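# Remove the box lid and set it top-up on the table

## Task

Lift the lid off the box and put it down flat on the table, top side up. It must rest entirely on the table and must not touch the box. At the end the box must still stand upright with all of its contents inside.

## Robot and tools

Robot: two arms, left_arm and right_arm, facing each other across a table. Each ends in a parallel two-finger gripper with a wrist camera. Bases in the scene frame: left_arm at (-0.015, +0.449, +0.039) m, right_arm at (-0.009, -0.462, +0.039) m. The scene frame has its origin at the table centre, +z up, and the table top at z = +0.020 m. left_arm stands on the +y side; arm names do not match left or right in the images. Cameras: cam_high, cam_left_wrist, cam_right_wrist, each 672x504.

Gripper geometry: the fingers point along the gripper's own +x axis and close along its y axis. end_effector_position is the midpoint between the fingers, about 3 to 4 cm behind the tips. Only the outermost 1.5 cm of each finger's inner face is flat, so grip with the tips.

Command row: every row has 14 numbers, each between -1 and 1, always for both arms: left_arm dx, dy, dz, rx, ry, rz, opening, then the same seven for right_arm. The six pose numbers are an offset, not a pose: they are measured from that arm's Hand target as it stood when the action or move began, along the Hand target's own axes. 1.0 equals 0.6 m for dx, dy, dz and 180 degrees for rotation; rx, ry, rz form one rotation vector. Sending the same offset again moves the gripper further. Six zeros re-command the current Hand target. Opening is absolute: +1 is fully open (0.080 m); empty fingers touch at about -0.78, and going lower down to -1 adds nothing. Closing fully takes at least about 0.6 s. A 0 opening is a real command, so repeat an arm's current opening to leave it alone.

execute_actions(actions, cameras): actions is a list of actions; each action is a table of up to 15 rows, one row per 1/30 s control step. If fewer than 15 rows are given, the last row is held for the remainder. Every row in an action is an offset from that action's starting Hand target, not from the row before. An empty list just returns state and images. cameras picks images: omitted, null or ["all"] for all, [] for none; a wrong name voids the call.

move(target, speed, blend, opening_speed, blocking, cameras): drives each gripper in a straight line to the target. target is one 14-number row, or a list of up to 15 rows; every row in the list is an offset from the same starting Hand targets. speed is path top speed in m/s, 0.002 to 2.4, default 0.25 (turning limited to twice that in rad/s); one value or one per target. blend, in metres, rounds corners at intermediate targets. opening_speed, per second on the -1 to +1 scale, at least 0.2, ramps finger changes. A move lasts at least 0.5 s and at most 10 s, and does not avoid obstacles or the other arm. Fast moves overshoot and stray, especially with the arm nearly straight. Route paths around an arm's own base, never close past it, or the shoulder posture may flip. blocking=false returns after about 0.5 s while motion continues.

wait(seconds 0 to 10) lets time pass holding commands. stop brakes a running move. zoom_image(camera, region=[x0, y0, x1, y1]) enlarges part of the latest image, at most 504x504 pixels. read_manual gives licence text only. finished_scene(scene=1) ends the scene for good.

Results: end_effector_position (m), end_effector_quat_wxyz and velocities are in the scene frame. Hand target is the last commanded pose after clipping, and the base for your next offsets. Tool commands shows current commands. grip_measured is the finger opening on the command scale; the last Joint positions number per arm is the opening in metres. Joint torques and External joint torques follow joint order (joint 1 = waist outward); external readings estimate outside pushback and include held weight. "within noise" means the arm is still. A move adds a move: line: done (within 8 mm and 2 degrees), off_target, moving, held, fault, or blocked (stopped far from its goal by an obstacle, then holding in place). limits=paced means the pose was clipped; limits=held means steps were withheld.

Control quirks: orientation commands are clipped to within 32 degrees of the measured orientation each step. Friction and gravity leave grippers short, low or tilted, more when reaching far; small moves may not happen at all. Check position and tilt after each move and correct by sending the missing offset. Printed poses may be off by a few centimetres.

Gripping: at first contact, command about 0.08 below grip_measured for a firm hold; less below for a lighter hold.

Avoid: dropping the lid or releasing it while moving; slamming or pushing hard; any contact between the two arms or grippers, which can fail the task; anything falling off the table or being left off it. Contact torque at a joint's limit (waist 17.2, shoulder 21.3, elbow 21.3, wrist pitch 3.91, wrist yaw 3.76, wrist roll 3.67 N m) freezes that arm for 10 s. Holding loads, stretched arms or pushing toward unreachable targets heats motors; MOTOR HOT appears at 50 °C and at 95 °C the arm is stopped. To end a press, command the target back past the gripper. Loose objects may occasionally get nudged. Thinking time lets the simulation run, so work efficiently; smooth, low-effort motion is preferred.

Each tool is called after "Emit:" by a JSON object that holds its "fn" and its "kwargs".

## Session

Emit:
{"fn": "execute_actions", "kwargs": {"actions": []}}

Scene clock: 0.00 s.
left_arm: end_effector_position=(-0.1518, +0.2578, +0.2134) grip_measured=-0.350 end_effector_quat_wxyz=(+0.462, +0.241, +0.314, -0.793) | right_arm: end_effector_position=(+0.2035, -0.3195, +0.3677) grip_measured=+0.995 end_effector_quat_wxyz=(+0.907, -0.120, +0.038, +0.401)
Joint positions: left_arm=[-0.584 0.742 0.659 -0.658 0.064 -0.324 0.019] | right_arm=[-1.262 0.687 0.835 -0.339 -0.505 -0.285 0.08]
Joint velocities: within noise
Joint torques (N m): no reading
External joint torques (N m): no reading
Heat: left arm: hottest wrist yaw 32 °C (+0.0 °C/min); right arm: hottest wrist roll 30 °C (+0.0 °C/min).
Hand target: left_arm -0.1519, +0.2565, +0.2185; -0.462, -0.234, -0.310, +0.797 | right_arm +0.2021, -0.3204, +0.3747; +0.908, -0.120, +0.028, +0.400
Tool commands: left_gripper/opening=-0.350429 right_gripper/opening=+0.994644

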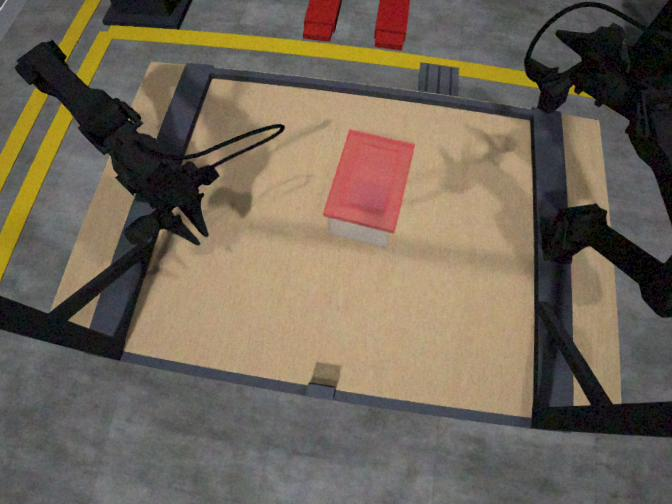

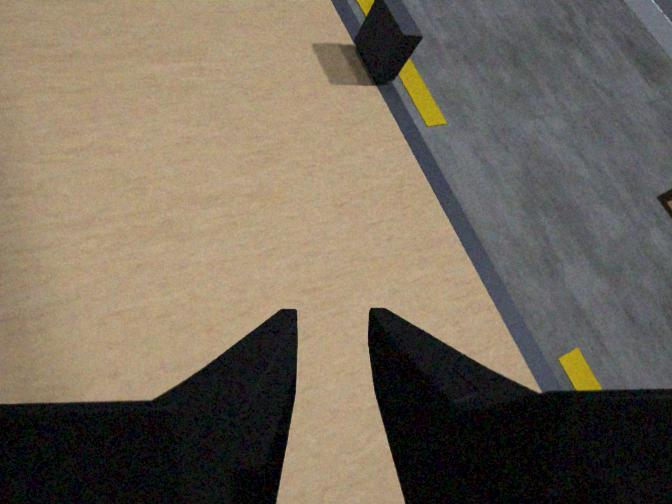

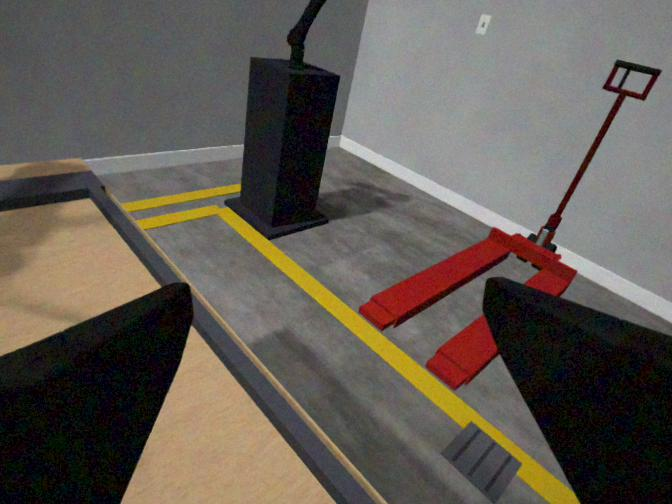

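Emit:
{"fn": "zoom_image", "kwargs": {"camera": "cam_high", "region": [290, 110, 450, 260]}}

Scaled by 3.150.

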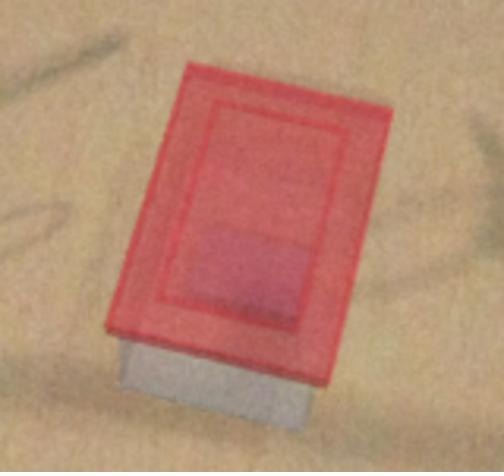

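Emit:
{"fn": "move", "kwargs": {"target": [0,0,0,0,0,0,-0.35,-0.017,0.313,-0.103,-0.0616,0.196,0.234,1], "speed": 0.4}}

Scene clock: 9.97 s.
left_arm: end_effector_position=(-0.1527, +0.2585, +0.2135) grip_measured=-0.350 end_effector_quat_wxyz=(+0.459, +0.241, +0.316, -0.795) | right_arm: end_effector_position=(+0.0589, -0.2221, +0.2703) grip_measured=+0.995 end_effector_quat_wxyz=(+0.634, -0.305, +0.307, +0.641)
Joint positions: left_arm=[-0.584 0.742 0.659 -0.658 0.071 -0.324 0.019] | right_arm=[-0.438 1.017 1.081 -1.011 -0.283 -0.359 0.08]
Joint velocities: within noise
Joint torques (N m): left_arm=[-0.01 -1.69 6.28 1.49 0.05 0.02] | right_arm=[0.26 -1.68 8.88 1.14 0.06 0.22]
External joint torques (N m): left_arm=[-0.01 -0.52 -0.43 0.03 0.03 0] | right_arm=[0.27 0.5 3 -0.02 0.21 0.22]
Heat: left arm: hottest wrist yaw 32 °C (+0.0 °C/min); right arm: hottest wrist roll 30 °C (+0.0 °C/min).
Hand target: left_arm -0.1519, +0.2565, +0.2185; -0.462, -0.234, -0.310, +0.797 | right_arm +0.0604, -0.2201, +0.2796; +0.641, -0.298, +0.299, +0.641
Off the commanded pose: left_arm 0.005 m, 1 deg | right_arm 0.010 m, 1 deg.
move: off_target (right_arm)

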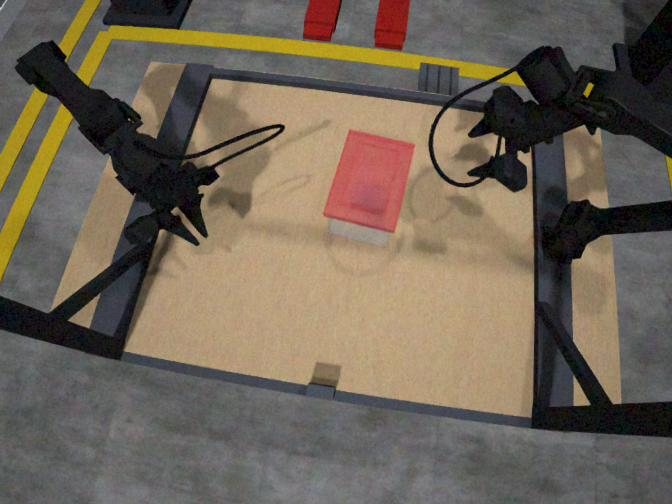

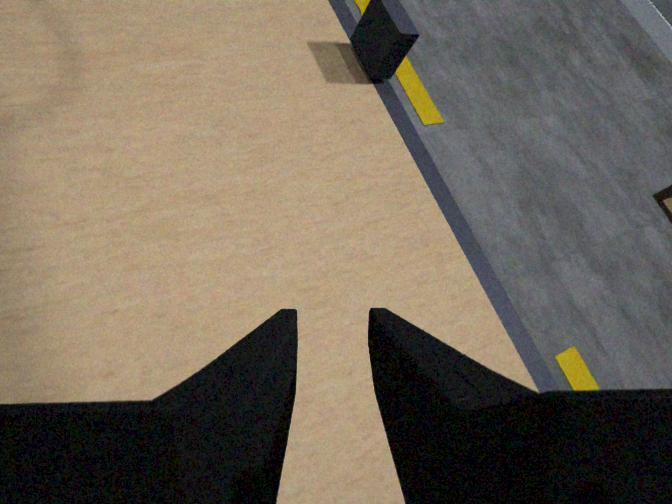

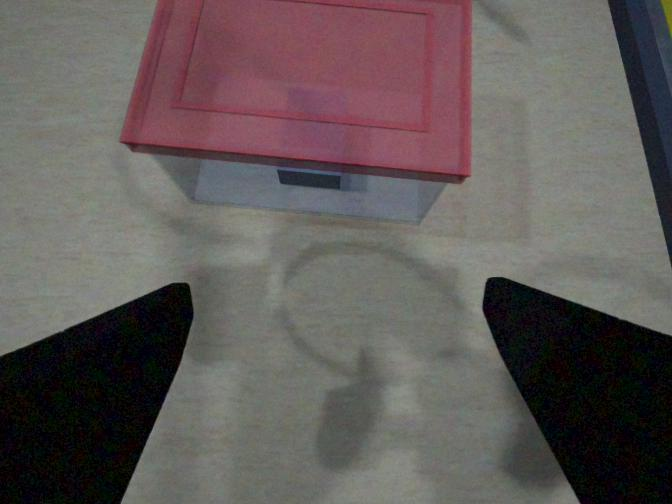

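Emit:
{"fn": "zoom_image", "kwargs": {"camera": "cam_right_wrist", "region": [100, 0, 500, 240]}}

Scaled by 1.260.

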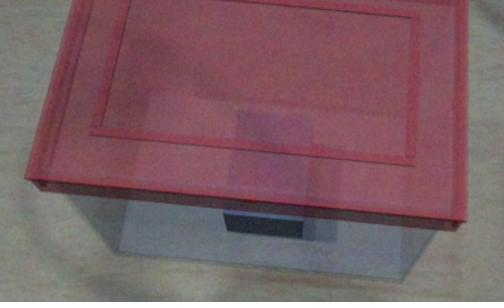

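Emit:
{"fn": "move", "kwargs": {"target": [0,0,0,0,0,0,-0.35,0.078,0,-0.218,0,-0.194,0,1], "speed": 0.4, "cameras": ["cam_right_wrist","cam_high"]}}

Emit:
{"fn": "zoom_image", "kwargs": {"camera": "cam_right_wrist", "region": [100, 50, 560, 380]}}

Scene clock: 13.47 s.
left_arm: end_effector_position=(-0.1527, +0.2585, +0.2135) grip_measured=-0.350 end_effector_quat_wxyz=(+0.459, +0.241, +0.316, -0.795) | right_arm: end_effector_position=(+0.0594, -0.2785, +0.1681) grip_measured=+0.995 end_effector_quat_wxyz=(+0.701, -0.138, +0.144, +0.685)
Joint positions: left_arm=[-0.584 0.742 0.659 -0.658 0.071 -0.324 0.019] | right_arm=[-0.958 0.368 0.243 -0.5 -0.84 -0.489 0.08]
Joint velocities: within noise
Joint torques (N m): left_arm=[0.01 -1.68 6.26 1.49 0.06 0.01] | right_arm=[0.25 0.64 8.82 1.38 -0.05 0.14]
External joint torques (N m): left_arm=[0.02 -0.54 -0.35 0.05 0.04 0] | right_arm=[0.25 0.28 2.6 0.1 0.23 0.14]
Heat: left arm: hottest wrist yaw 32 °C (+0.0 °C/min); right arm: hottest wrist roll 30 °C (+0.0 °C/min).
Hand target: left_arm -0.1519, +0.2565, +0.2185; -0.462, -0.234, -0.310, +0.797 | right_arm +0.0614, -0.2775, +0.1760; +0.704, -0.138, +0.137, +0.683 (not the last commanded pose)
Off the commanded pose: left_arm 0.005 m, 1 deg | right_arm 0.014 m, 8 deg.
move: held (right_arm; a check stopped the path); limits=held
pose unreachable (right arm): on one or more control steps of this call, first in action 0 (counted from 0), this arm could not follow its commanded pose, so it was not sent that pose on those steps. It may still have moved: this result reports where it is.
cause: moving toward the commanded pose would bring two parts of the arm too close to each other (joints 3 (elbow) to 5 (wrist yaw) lie between them).
Images, in order (width x height): cam_high 672x504, cam_right_wrist 672x504.

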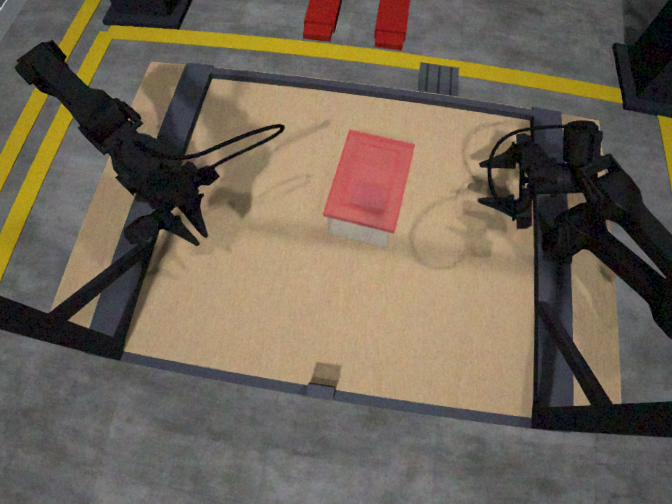

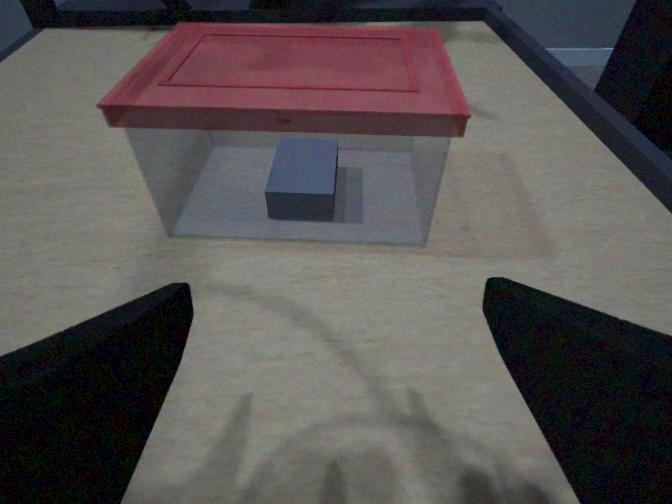

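Scaled by 1.096.

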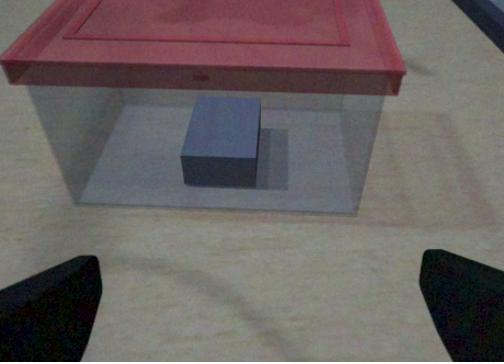

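Emit:
{"fn": "move", "kwargs": {"target": [0.030,0.423,0.033,0.0156,-0.058,0.1221,1,0.206,0.073,0.021,0.0189,0.070,-0.0298,1], "speed": 0.25}}

Scene clock: 32.43 s.
left_arm: end_effector_position=(+0.0604, +0.1405, +0.1422) grip_measured=+1.000 end_effector_quat_wxyz=(+0.626, +0.228, +0.213, -0.715) | right_arm: end_effector_position=(+0.0193, -0.1653, +0.1275) grip_measured=+0.995 end_effector_quat_wxyz=(+0.711, -0.213, +0.238, +0.626)
Joint positions: left_arm=[0.45 1.247 0.527 -0.007 0.469 0.358 0.08] | right_arm=[-0.065 1.109 0.377 0.081 0.046 0.029 0.08]
Joint velocities: within noise
Joint torques (N m): left_arm=[0.28 -3.37 6.68 1.82 0.44 0.23] | right_arm=[0.28 -2.12 8.79 2.21 0.21 0.23]
External joint torques (N m): left_arm=[0.26 0.38 0.55 0.42 0.24 0.22] | right_arm=[0.3 0.62 2.9 0.76 0.19 0.23]
Heat: left arm: hottest wrist pitch 34 °C (+11.1 °C/min); right arm: hottest elbow 31 °C (+11.1 °C/min).
Hand target: left_arm +0.0619, +0.1353, +0.1498; +0.626, +0.227, +0.198, -0.720 | right_arm +0.0214, -0.1572, +0.1401; +0.720, -0.197, +0.227, +0.626
Off the commanded pose: left_arm 0.009 m, 2 deg | right_arm 0.015 m, 2 deg.
move: off_target (left_arm, right_arm)

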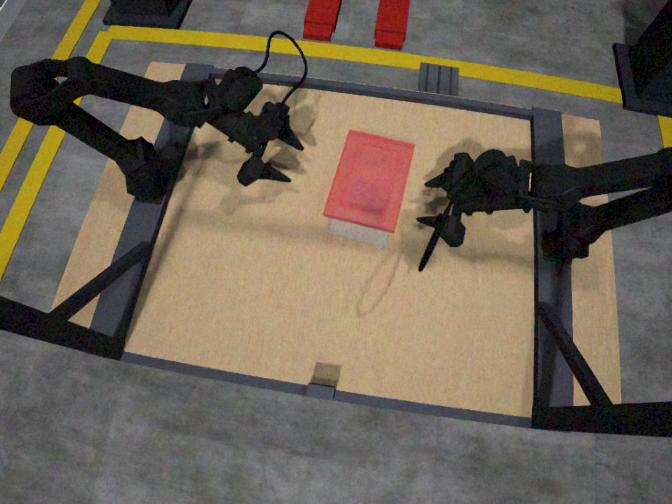

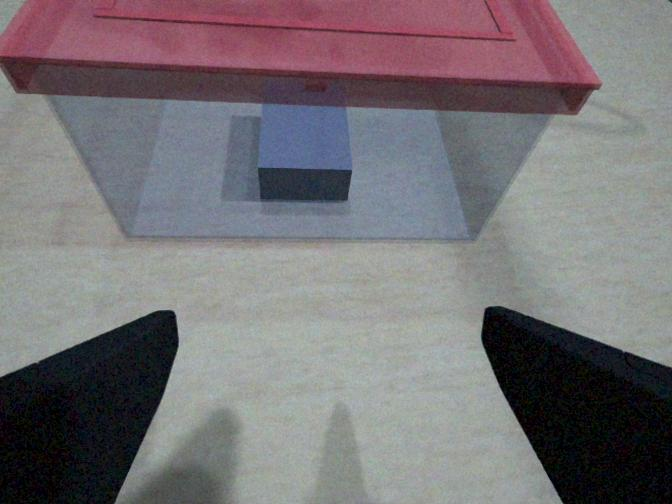

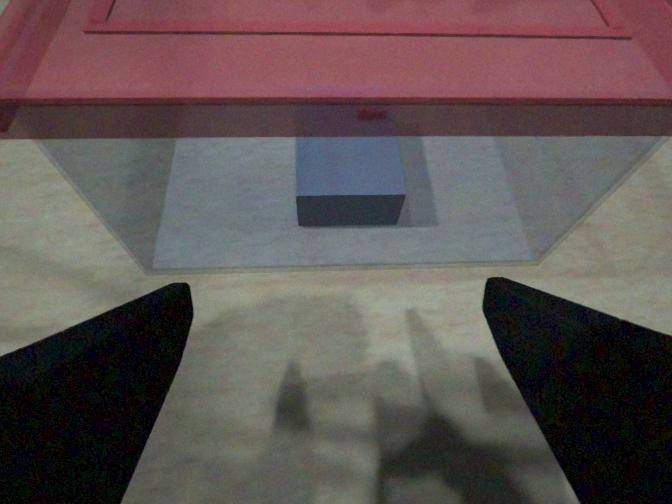

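Emit:
{"fn": "move", "kwargs": {"target": [0.046,0.010,0.022,0,0,0,1,0.036,-0.023,0.0355,0,0,0,1], "speed": 0.15}}

Scene clock: 36.60 s.
left_arm: end_effector_position=(+0.0609, +0.1096, +0.1383) grip_measured=+1.000 end_effector_quat_wxyz=(+0.621, +0.232, +0.207, -0.719) | right_arm: end_effector_position=(+0.0401, -0.1383, +0.1325) grip_measured=+0.995 end_effector_quat_wxyz=(+0.719, -0.210, +0.241, +0.617)
Joint positions: left_arm=[0.399 1.388 0.602 0.076 0.438 0.338 0.08] | right_arm=[-0.14 1.25 0.476 0.123 0.007 -0.001 0.08]
Joint velocities: within noise
Joint torques (N m): left_arm=[-0.24 -4.19 6.5 1.83 0.11 -0.19] | right_arm=[-0.22 -2.86 8.62 2.21 -0.26 -0.13]
External joint torques (N m): left_arm=[-0.26 0.43 0.52 0.41 -0.07 -0.19] | right_arm=[-0.2 0.68 2.84 0.76 -0.26 -0.13]
Heat: left arm: hottest wrist pitch 34 °C (+9.8 °C/min); right arm: hottest elbow 31 °C (+9.8 °C/min).
Hand target: left_arm +0.0637, +0.1046, +0.1447; +0.626, +0.227, +0.198, -0.720 | right_arm +0.0392, -0.1295, +0.1452; +0.720, -0.197, +0.227, +0.626
Off the commanded pose: left_arm 0.009 m, 1 deg | right_arm 0.015 m, 2 deg.
move: off_target (left_arm, right_arm)

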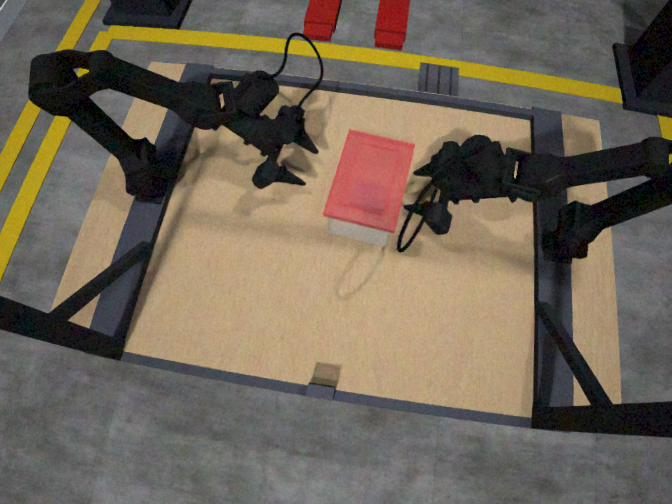

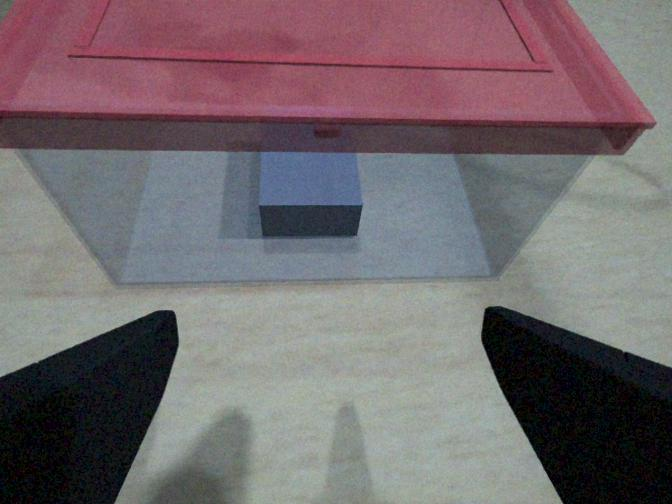

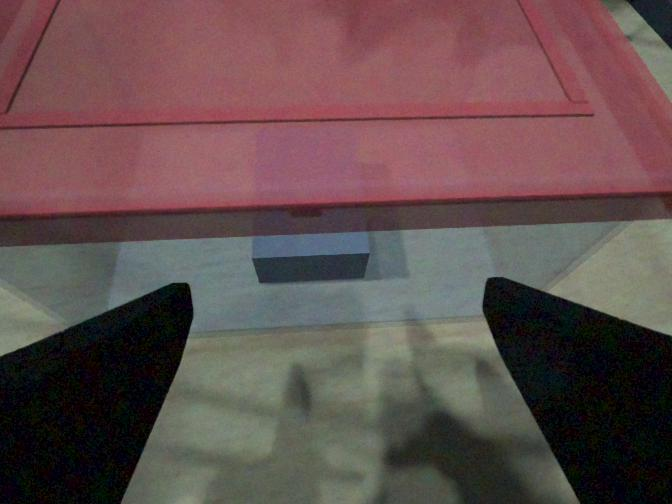

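Emit:
{"fn": "move", "kwargs": {"target": [0.058,0.0,0.033,0,0,0,1,0.0137,0.013,0.0095,0,0,0,1], "speed": 0.12}}

Scene clock: 40.80 s.
left_arm: end_effector_position=(+0.0561, +0.0704, +0.1349) grip_measured=+1.000 end_effector_quat_wxyz=(+0.622, +0.232, +0.206, -0.719) | right_arm: end_effector_position=(+0.0309, -0.1265, +0.1330) grip_measured=+0.995 end_effector_quat_wxyz=(+0.713, -0.213, +0.238, +0.624)
Joint positions: left_arm=[0.326 1.538 0.711 0.138 0.38 0.286 0.08] | right_arm=[-0.102 1.299 0.508 0.141 0.021 0.008 0.08]
Joint velocities: within noise
Joint torques (N m): left_arm=[-0.17 -5.09 6.43 1.86 0.08 -0.2] | right_arm=[0.22 -3.13 8.55 2.22 0.21 0.24]
External joint torques (N m): left_arm=[-0.24 0.55 0.54 0.41 -0.07 -0.2] | right_arm=[0.24 0.69 2.8 0.76 0.2 0.24]
Heat: left arm: hottest wrist pitch 34 °C (+8.8 °C/min); right arm: hottest elbow 31 °C (+8.8 °C/min).
Hand target: left_arm +0.0582, +0.0652, +0.1410; +0.626, +0.227, +0.198, -0.720 | right_arm +0.0329, -0.1186, +0.1451; +0.720, -0.197, +0.227, +0.626
Off the commanded pose: left_arm 0.008 m, 1 deg | right_arm 0.015 m, 2 deg.
move: off_target (right_arm)

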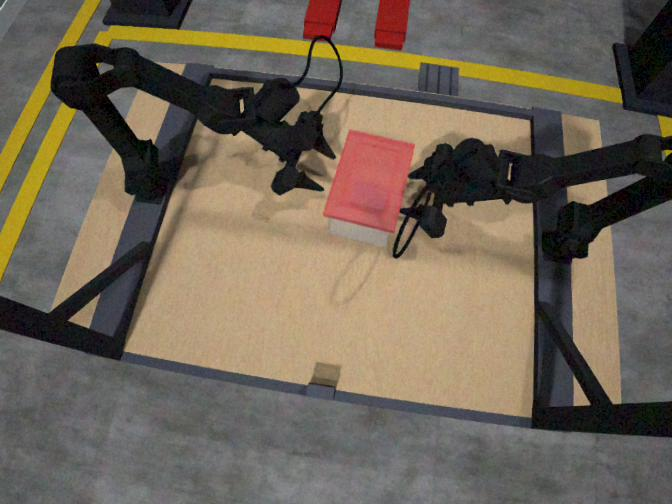

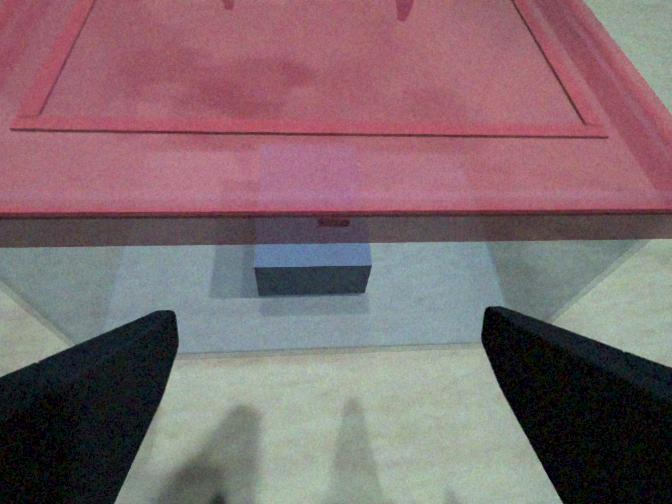

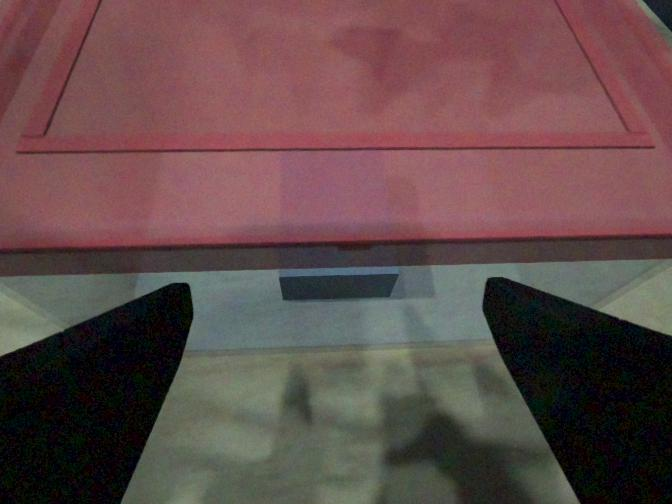

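Emit:
{"fn": "move", "kwargs": {"target": [0.0205,0.0,0.0143,0,0,0,1,0.0109,0,0.0077,0,0,0,1], "speed": 0.1}}

Scene clock: 43.10 s.
left_arm: end_effector_position=(+0.0536, +0.0555, +0.1350) grip_measured=+1.000 end_effector_quat_wxyz=(+0.622, +0.232, +0.206, -0.719) | right_arm: end_effector_position=(+0.0305, -0.1196, +0.1329) grip_measured=+0.995 end_effector_quat_wxyz=(+0.710, -0.212, +0.239, +0.627)
Joint positions: left_arm=[0.301 1.589 0.76 0.146 0.361 0.271 0.08] | right_arm=[-0.102 1.332 0.531 0.149 0.013 0.008 0.08]
Joint velocities: within noise
Joint torques (N m): left_arm=[-0.2 -5.43 6.4 1.87 0.08 -0.19] | right_arm=[0.16 -2.99 8.87 2.39 0.19 0.22]
External joint torques (N m): left_arm=[-0.18 0.6 0.51 0.41 -0.07 -0.19] | right_arm=[0.18 1.07 3.14 0.94 0.18 0.21]
Heat: left arm: hottest wrist pitch 34 °C (+8.4 °C/min); right arm: hottest elbow 32 °C (+9.7 °C/min).
Hand target: left_arm +0.0561, +0.0503, +0.1409; +0.626, +0.227, +0.198, -0.720 | right_arm +0.0340, -0.1106, +0.1451; +0.720, -0.197, +0.227, +0.626
Off the commanded pose: left_arm 0.008 m, 1 deg | right_arm 0.016 m, 2 deg.
move: off_target (right_arm)

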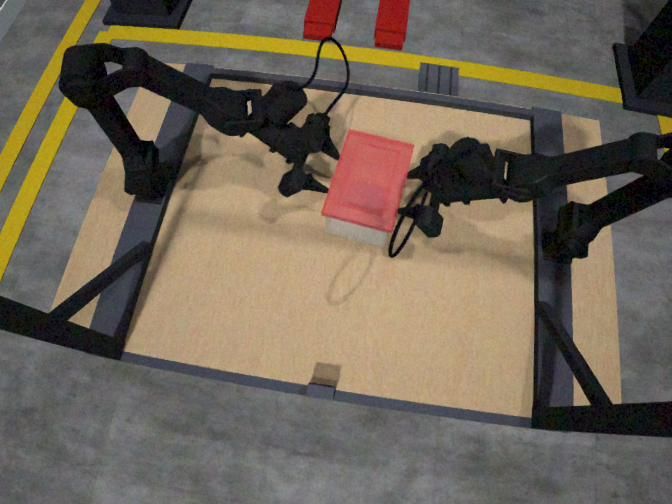

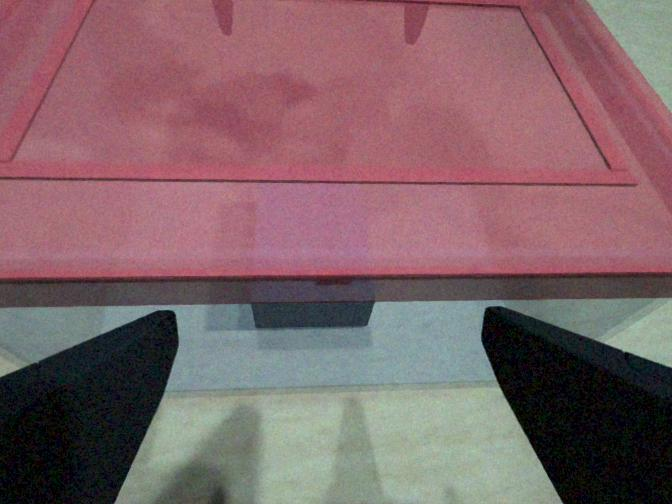

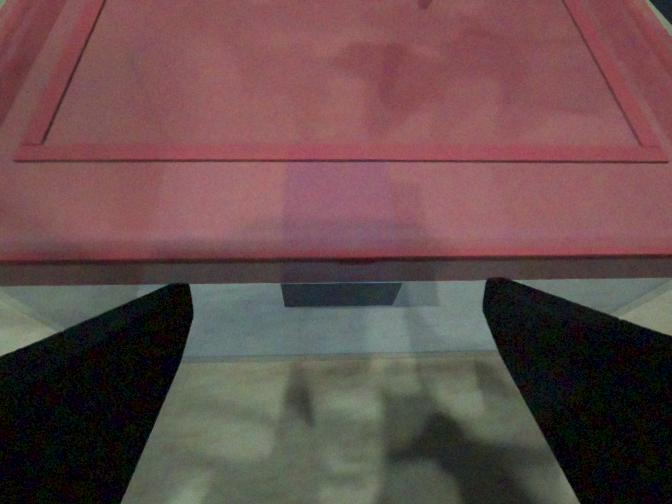

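Emit:
{"fn": "move", "kwargs": {"target": [[-0.0167,0,-0.0014,0,0,0,1,-0.0169,0,-0.0008,0,0,0,1],[-0.0057,0,0.0062,0,0,0,1,-0.0055,0,0.0071,0,0,0,1]], "speed": 0.1}}

Scene clock: 47.53 s.
left_arm: end_effector_position=(+0.0571, +0.0560, +0.1407) grip_measured=+1.000 end_effector_quat_wxyz=(+0.626, +0.230, +0.204, -0.717) | right_arm: end_effector_position=(+0.0323, -0.1198, +0.1378) grip_measured=+0.995 end_effector_quat_wxyz=(+0.713, -0.211, +0.238, +0.625)
Joint positions: left_arm=[0.311 1.575 0.768 0.131 0.363 0.271 0.08] | right_arm=[-0.107 1.318 0.542 0.127 0.015 0.008 0.08]
Joint velocities: within noise
Joint torques (N m): left_arm=[-0.27 -5.52 6.66 1.3 0.06 -0.17] | right_arm=[0.15 -3.11 9.26 1.93 0.17 0.2]
External joint torques (N m): left_arm=[-0.3 0.43 0.77 -0.15 -0.08 -0.17] | right_arm=[0.18 0.93 3.43 0.46 0.16 0.2]
Heat: left arm: hottest wrist pitch 35 °C (+8.8 °C/min); right arm: hottest elbow 33 °C (+10.1 °C/min).
Hand target: left_arm +0.0562, +0.0510, +0.1459; +0.626, +0.227, +0.198, -0.720 | right_arm +0.0340, -0.1109, +0.1505; +0.720, -0.197, +0.227, +0.626
Off the commanded pose: left_arm 0.007 m, 1 deg | right_arm 0.016 m, 2 deg.
move: off_target (right_arm)

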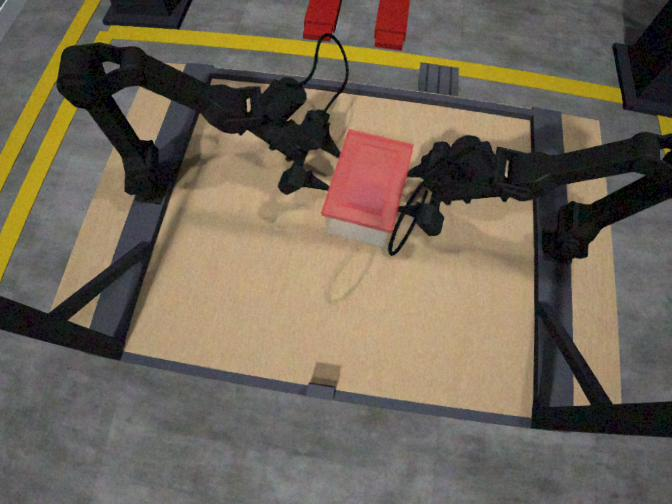

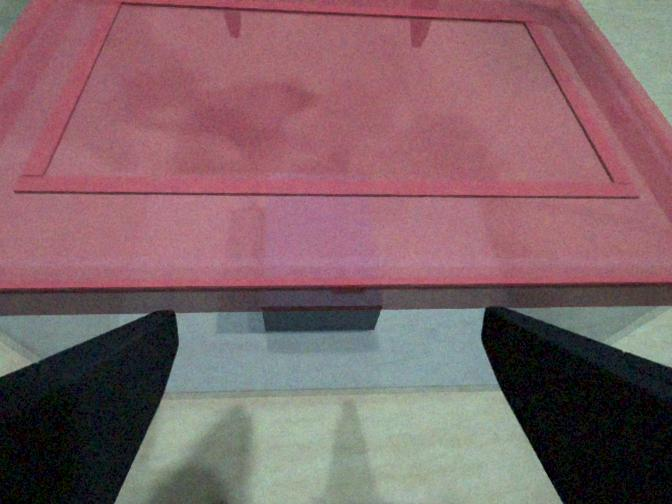

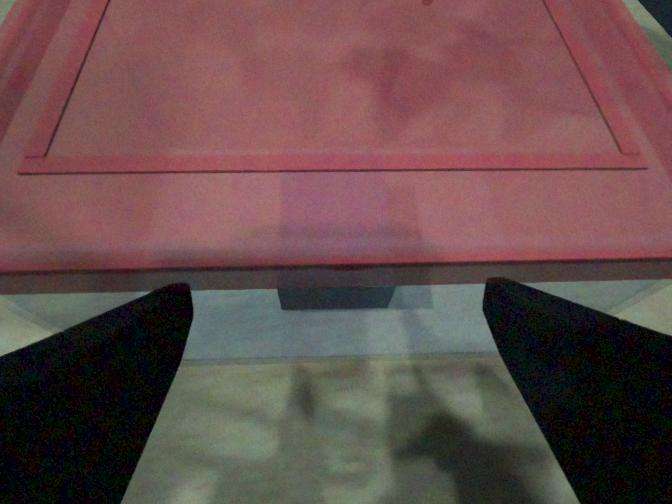

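Emit:
{"fn": "move", "kwargs": {"target": [[-0.0102,0,0.003,0,0,0,1,-0.0102,0,0.003,0,0,0,1],[0.0009,0,0.0116,0,0,0,1,-0.0007,0,0.0104,0,0,0,1]], "speed": 0.1}}

Emit:
{"fn": "zoom_image", "kwargs": {"camera": "cam_left_wrist", "region": [120, 200, 560, 400]}}

Emit:
{"fn": "zoom_image", "kwargs": {"camera": "cam_right_wrist", "region": [120, 200, 560, 400]}}

Scene clock: 49.87 s.
left_arm: end_effector_position=(+0.0569, +0.0546, +0.1418) grip_measured=+1.000 end_effector_quat_wxyz=(+0.624, +0.235, +0.208, -0.716) | right_arm: end_effector_position=(+0.0334, -0.1196, +0.1385) grip_measured=+0.995 end_effector_quat_wxyz=(+0.712, -0.215, +0.244, +0.623)
Joint positions: left_arm=[0.307 1.578 0.786 0.103 0.358 0.275 0.08] | right_arm=[-0.11 1.319 0.558 0.1 0.015 0.008 0.08]
Joint velocities: within noise
Joint torques (N m): left_arm=[-0.42 -5.66 7.53 1.57 0.07 -0.27] | right_arm=[0.11 -3.29 10.23 2.12 0.15 0.2]
External joint torques (N m): left_arm=[-0.45 0.4 1.54 0.12 -0.07 -0.27] | right_arm=[0.09 0.83 4.33 0.65 0.15 0.2]
Heat: left arm: hottest wrist pitch 35 °C (+8.4 °C/min); right arm: hottest elbow 34 °C (+10.8 °C/min).
Hand target: left_arm +0.0556, +0.0466, +0.1513; +0.626, +0.227, +0.198, -0.720 | right_arm +0.0344, -0.1077, +0.1559; +0.720, -0.197, +0.227, +0.626
Off the commanded pose: left_arm 0.013 m, 2 deg | right_arm 0.021 m, 3 deg.
move: off_target (left_arm, right_arm)

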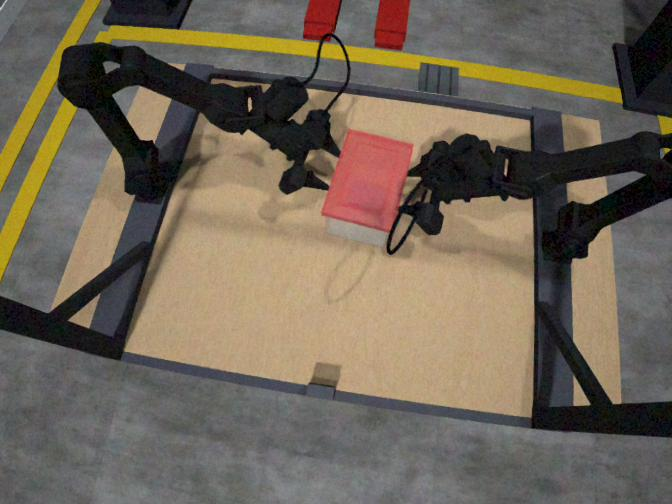

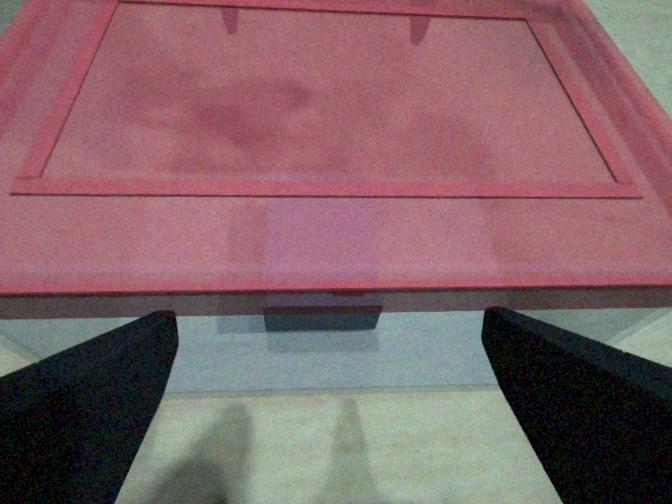

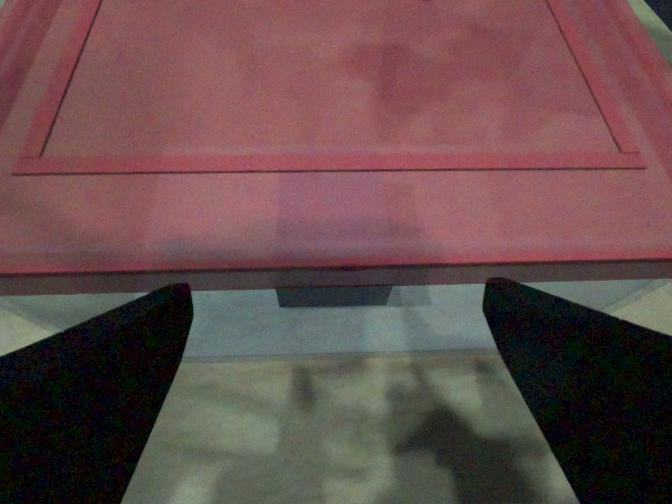

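Scaled by 1.145.

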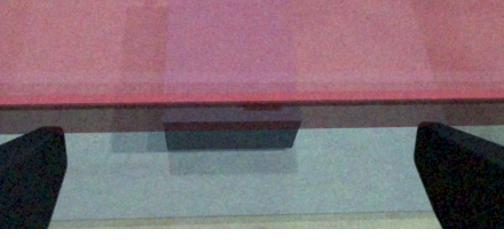

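Scaled by 1.145.

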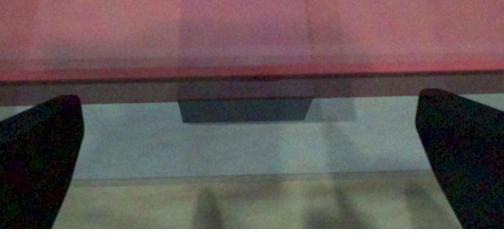

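Emit:
{"fn": "move", "kwargs": {"target": [-0.0096,0,0.0137,0,0,0,1,-0.0096,0,0.0137,0,0,0,1], "speed": 0.06}}

Scene clock: 52.13 s.
left_arm: end_effector_position=(+0.0574, +0.0545, +0.1432) grip_measured=+1.000 end_effector_quat_wxyz=(+0.622, +0.239, +0.217, -0.714) | right_arm: end_effector_position=(+0.0329, -0.1193, +0.1407) grip_measured=+0.995 end_effector_quat_wxyz=(+0.709, -0.223, +0.251, +0.621)
Joint positions: left_arm=[0.307 1.578 0.809 0.059 0.355 0.275 0.08] | right_arm=[-0.108 1.319 0.585 0.049 0.015 0.008 0.08]
Joint velocities: within noise
Joint torques (N m): left_arm=[-0.38 -8.31 7.67 1.54 0.16 -0.26] | right_arm=[0.1 -5.61 10.46 2.04 0.15 0.21]
External joint torques (N m): left_arm=[-0.32 -2.22 1.63 0.1 0 -0.26] | right_arm=[0.11 -1.52 4.58 0.6 0.14 0.21]
Heat: left arm: hottest wrist pitch 35 °C (+8.1 °C/min); right arm: hottest elbow 34 °C (+10.4 °C/min).
Hand target: left_arm +0.0556, +0.0466, +0.1613; +0.626, +0.227, +0.198, -0.720 | right_arm +0.0344, -0.1077, +0.1659; +0.720, -0.197, +0.227, +0.626
Off the commanded pose: left_arm 0.020 m, 3 deg | right_arm 0.028 m, 4 deg.
move: off_target (left_arm, right_arm)

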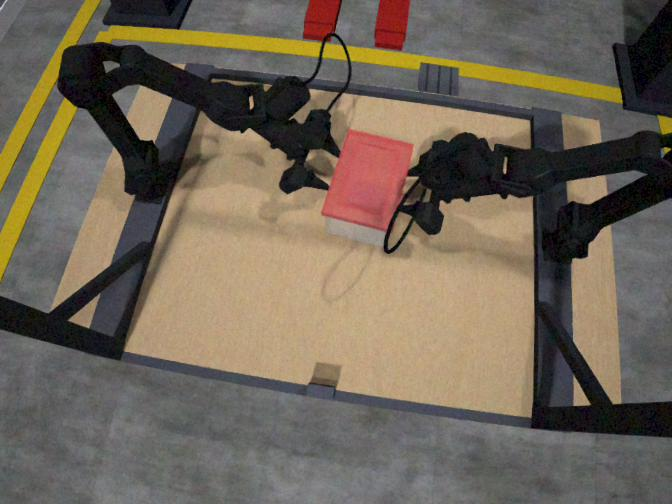

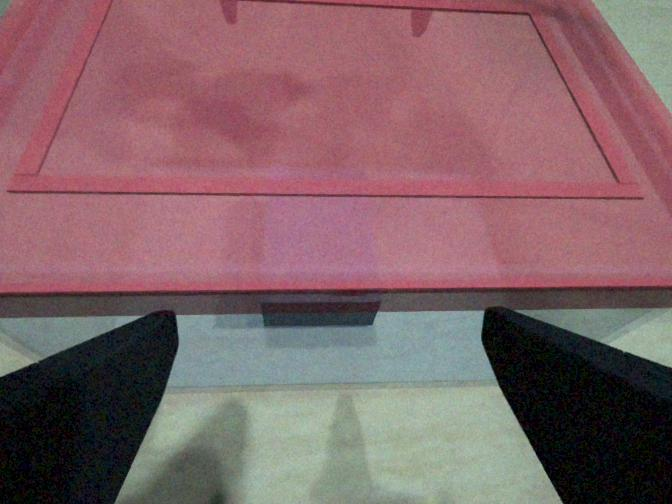

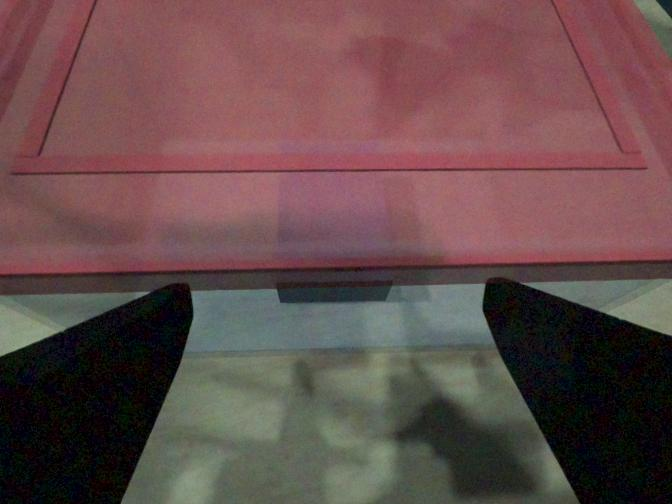

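Emit:
{"fn": "move", "kwargs": {"target": [-0.0096,0,0.0137,0,0,0,1,-0.0096,0,0.0137,0,0,0,1], "speed": 0.06}}

Scene clock: 54.40 s.
left_arm: end_effector_position=(+0.0568, +0.0557, +0.1461) grip_measured=+1.000 end_effector_quat_wxyz=(+0.619, +0.244, +0.225, -0.712) | right_arm: end_effector_position=(+0.0323, -0.1212, +0.1451) grip_measured=+0.995 end_effector_quat_wxyz=(+0.707, -0.229, +0.256, +0.618)
Joint positions: left_arm=[0.306 1.57 0.829 0.011 0.352 0.275 0.08] | right_arm=[-0.105 1.304 0.607 -0.004 0.019 0.008 0.08]
Joint velocities: within noise
Joint torques (N m): left_arm=[-0.29 -9.68 8.17 1.66 0.3 -0.26] | right_arm=[0.13 -6.25 11.26 2.25 0.15 0.18]
External joint torques (N m): left_arm=[-0.24 -3.57 2.08 0.24 0.14 -0.26] | right_arm=[0.18 -2.16 5.29 0.83 0.13 0.18]
Heat: left arm: hottest wrist pitch 35 °C (+7.7 °C/min); right arm: hottest elbow 34 °C (+9.9 °C/min).
Hand target: left_arm +0.0556, +0.0466, +0.1714; +0.626, +0.227, +0.198, -0.720 | right_arm +0.0344, -0.1077, +0.1759; +0.720, -0.197, +0.227, +0.626
Off the commanded pose: left_arm 0.027 m, 4 deg | right_arm 0.034 m, 5 deg.
move: off_target (left_arm, right_arm)

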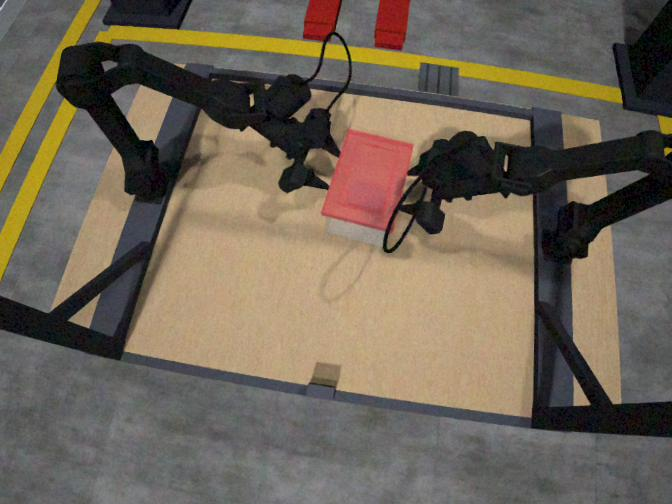

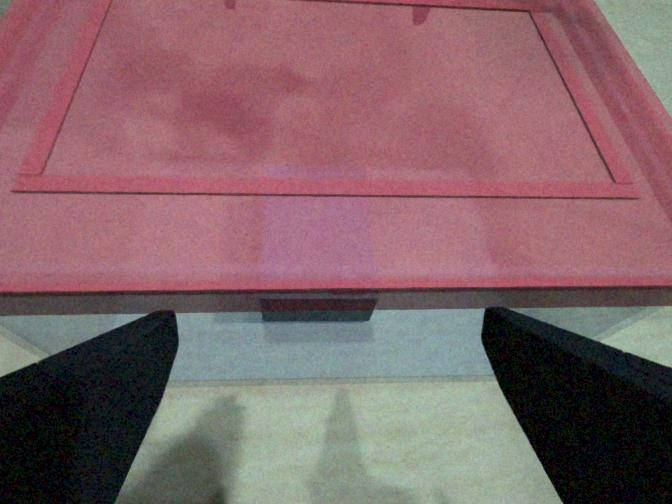

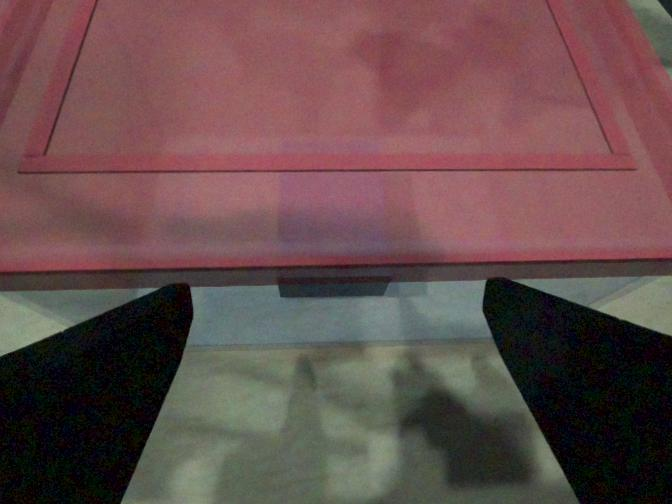

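Emit:
{"fn": "move", "kwargs": {"target": [-0.0096,0,0.0137,0,0,0,1,-0.0096,0,0.0137,0,0,0,1], "speed": 0.06}}

Scene clock: 56.43 s.
left_arm: end_effector_position=(+0.0564, +0.0570, +0.1543) grip_measured=+1.000 end_effector_quat_wxyz=(+0.619, +0.243, +0.231, -0.711) | right_arm: end_effector_position=(+0.0311, -0.1227, +0.1523) grip_measured=+0.995 end_effector_quat_wxyz=(+0.705, -0.232, +0.259, +0.618)
Joint positions: left_arm=[0.306 1.55 0.851 -0.036 0.352 0.268 0.08] | right_arm=[-0.102 1.284 0.631 -0.058 0.019 0.008 0.08]
Joint velocities: within noise
Joint torques (N m): left_arm=[-0.3 -9.38 8.76 1.89 0.32 -0.14] | right_arm=[0.09 -5.98 12.05 2.57 0.14 0.18]
External joint torques (N m): left_arm=[-0.34 -3.33 2.59 0.48 0.18 -0.14] | right_arm=[0.08 -2.04 6.11 1.19 0.13 0.18]
Heat: left arm: hottest wrist pitch 35 °C (+7.4 °C/min); right arm: hottest elbow 35 °C (+10.6 °C/min).
Hand target: left_arm +0.0556, +0.0465, +0.1814; +0.626, +0.227, +0.198, -0.720 | right_arm +0.0344, -0.1077, +0.1860; +0.720, -0.197, +0.227, +0.626
Off the commanded pose: left_arm 0.029 m, 4 deg | right_arm 0.037 m, 6 deg.
move: off_target (left_arm, right_arm)

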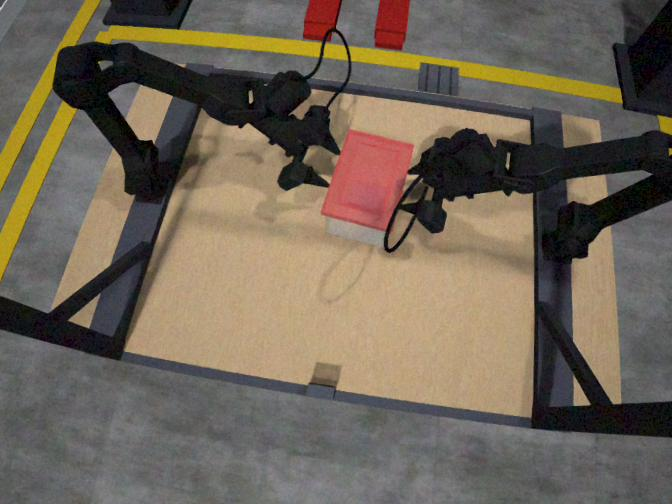

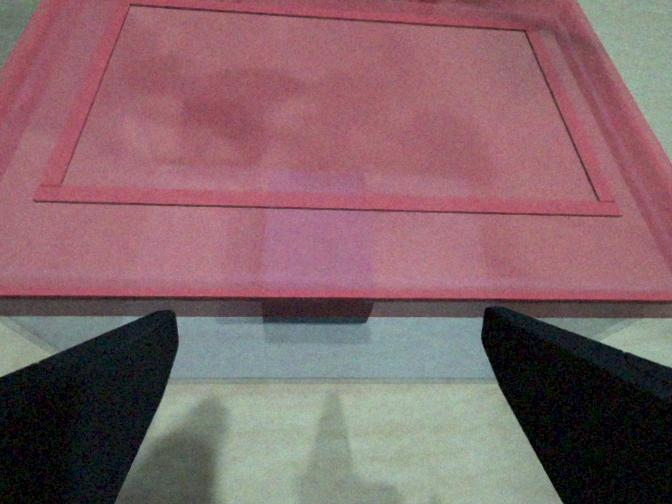

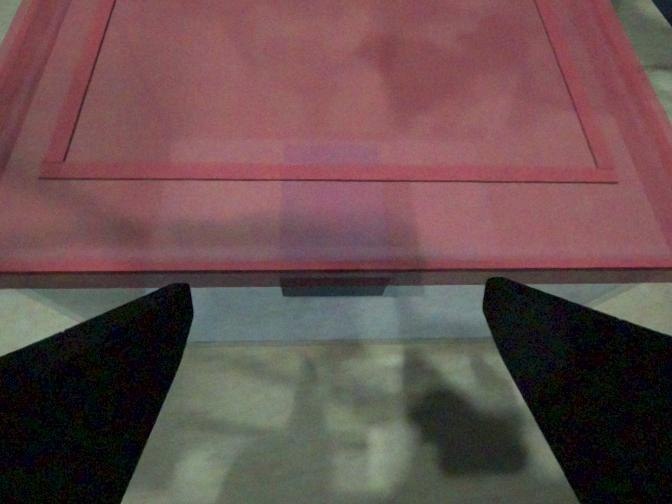

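Emit:
{"fn": "zoom_image", "kwargs": {"camera": "cam_high", "region": [290, 110, 450, 260]}}

Emit:
{"fn": "zoom_image", "kwargs": {"camera": "cam_left_wrist", "region": [120, 200, 560, 400]}}

Emit:
{"fn": "zoom_image", "kwargs": {"camera": "cam_right_wrist", "region": [120, 200, 560, 400]}}

Scaled by 3.150.

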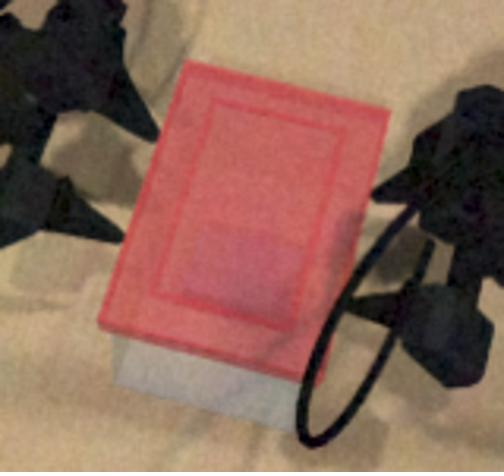

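Scaled by 1.145.

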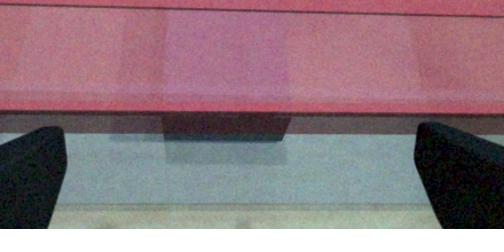

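Scaled by 1.145.

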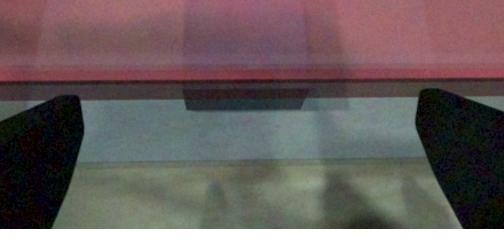

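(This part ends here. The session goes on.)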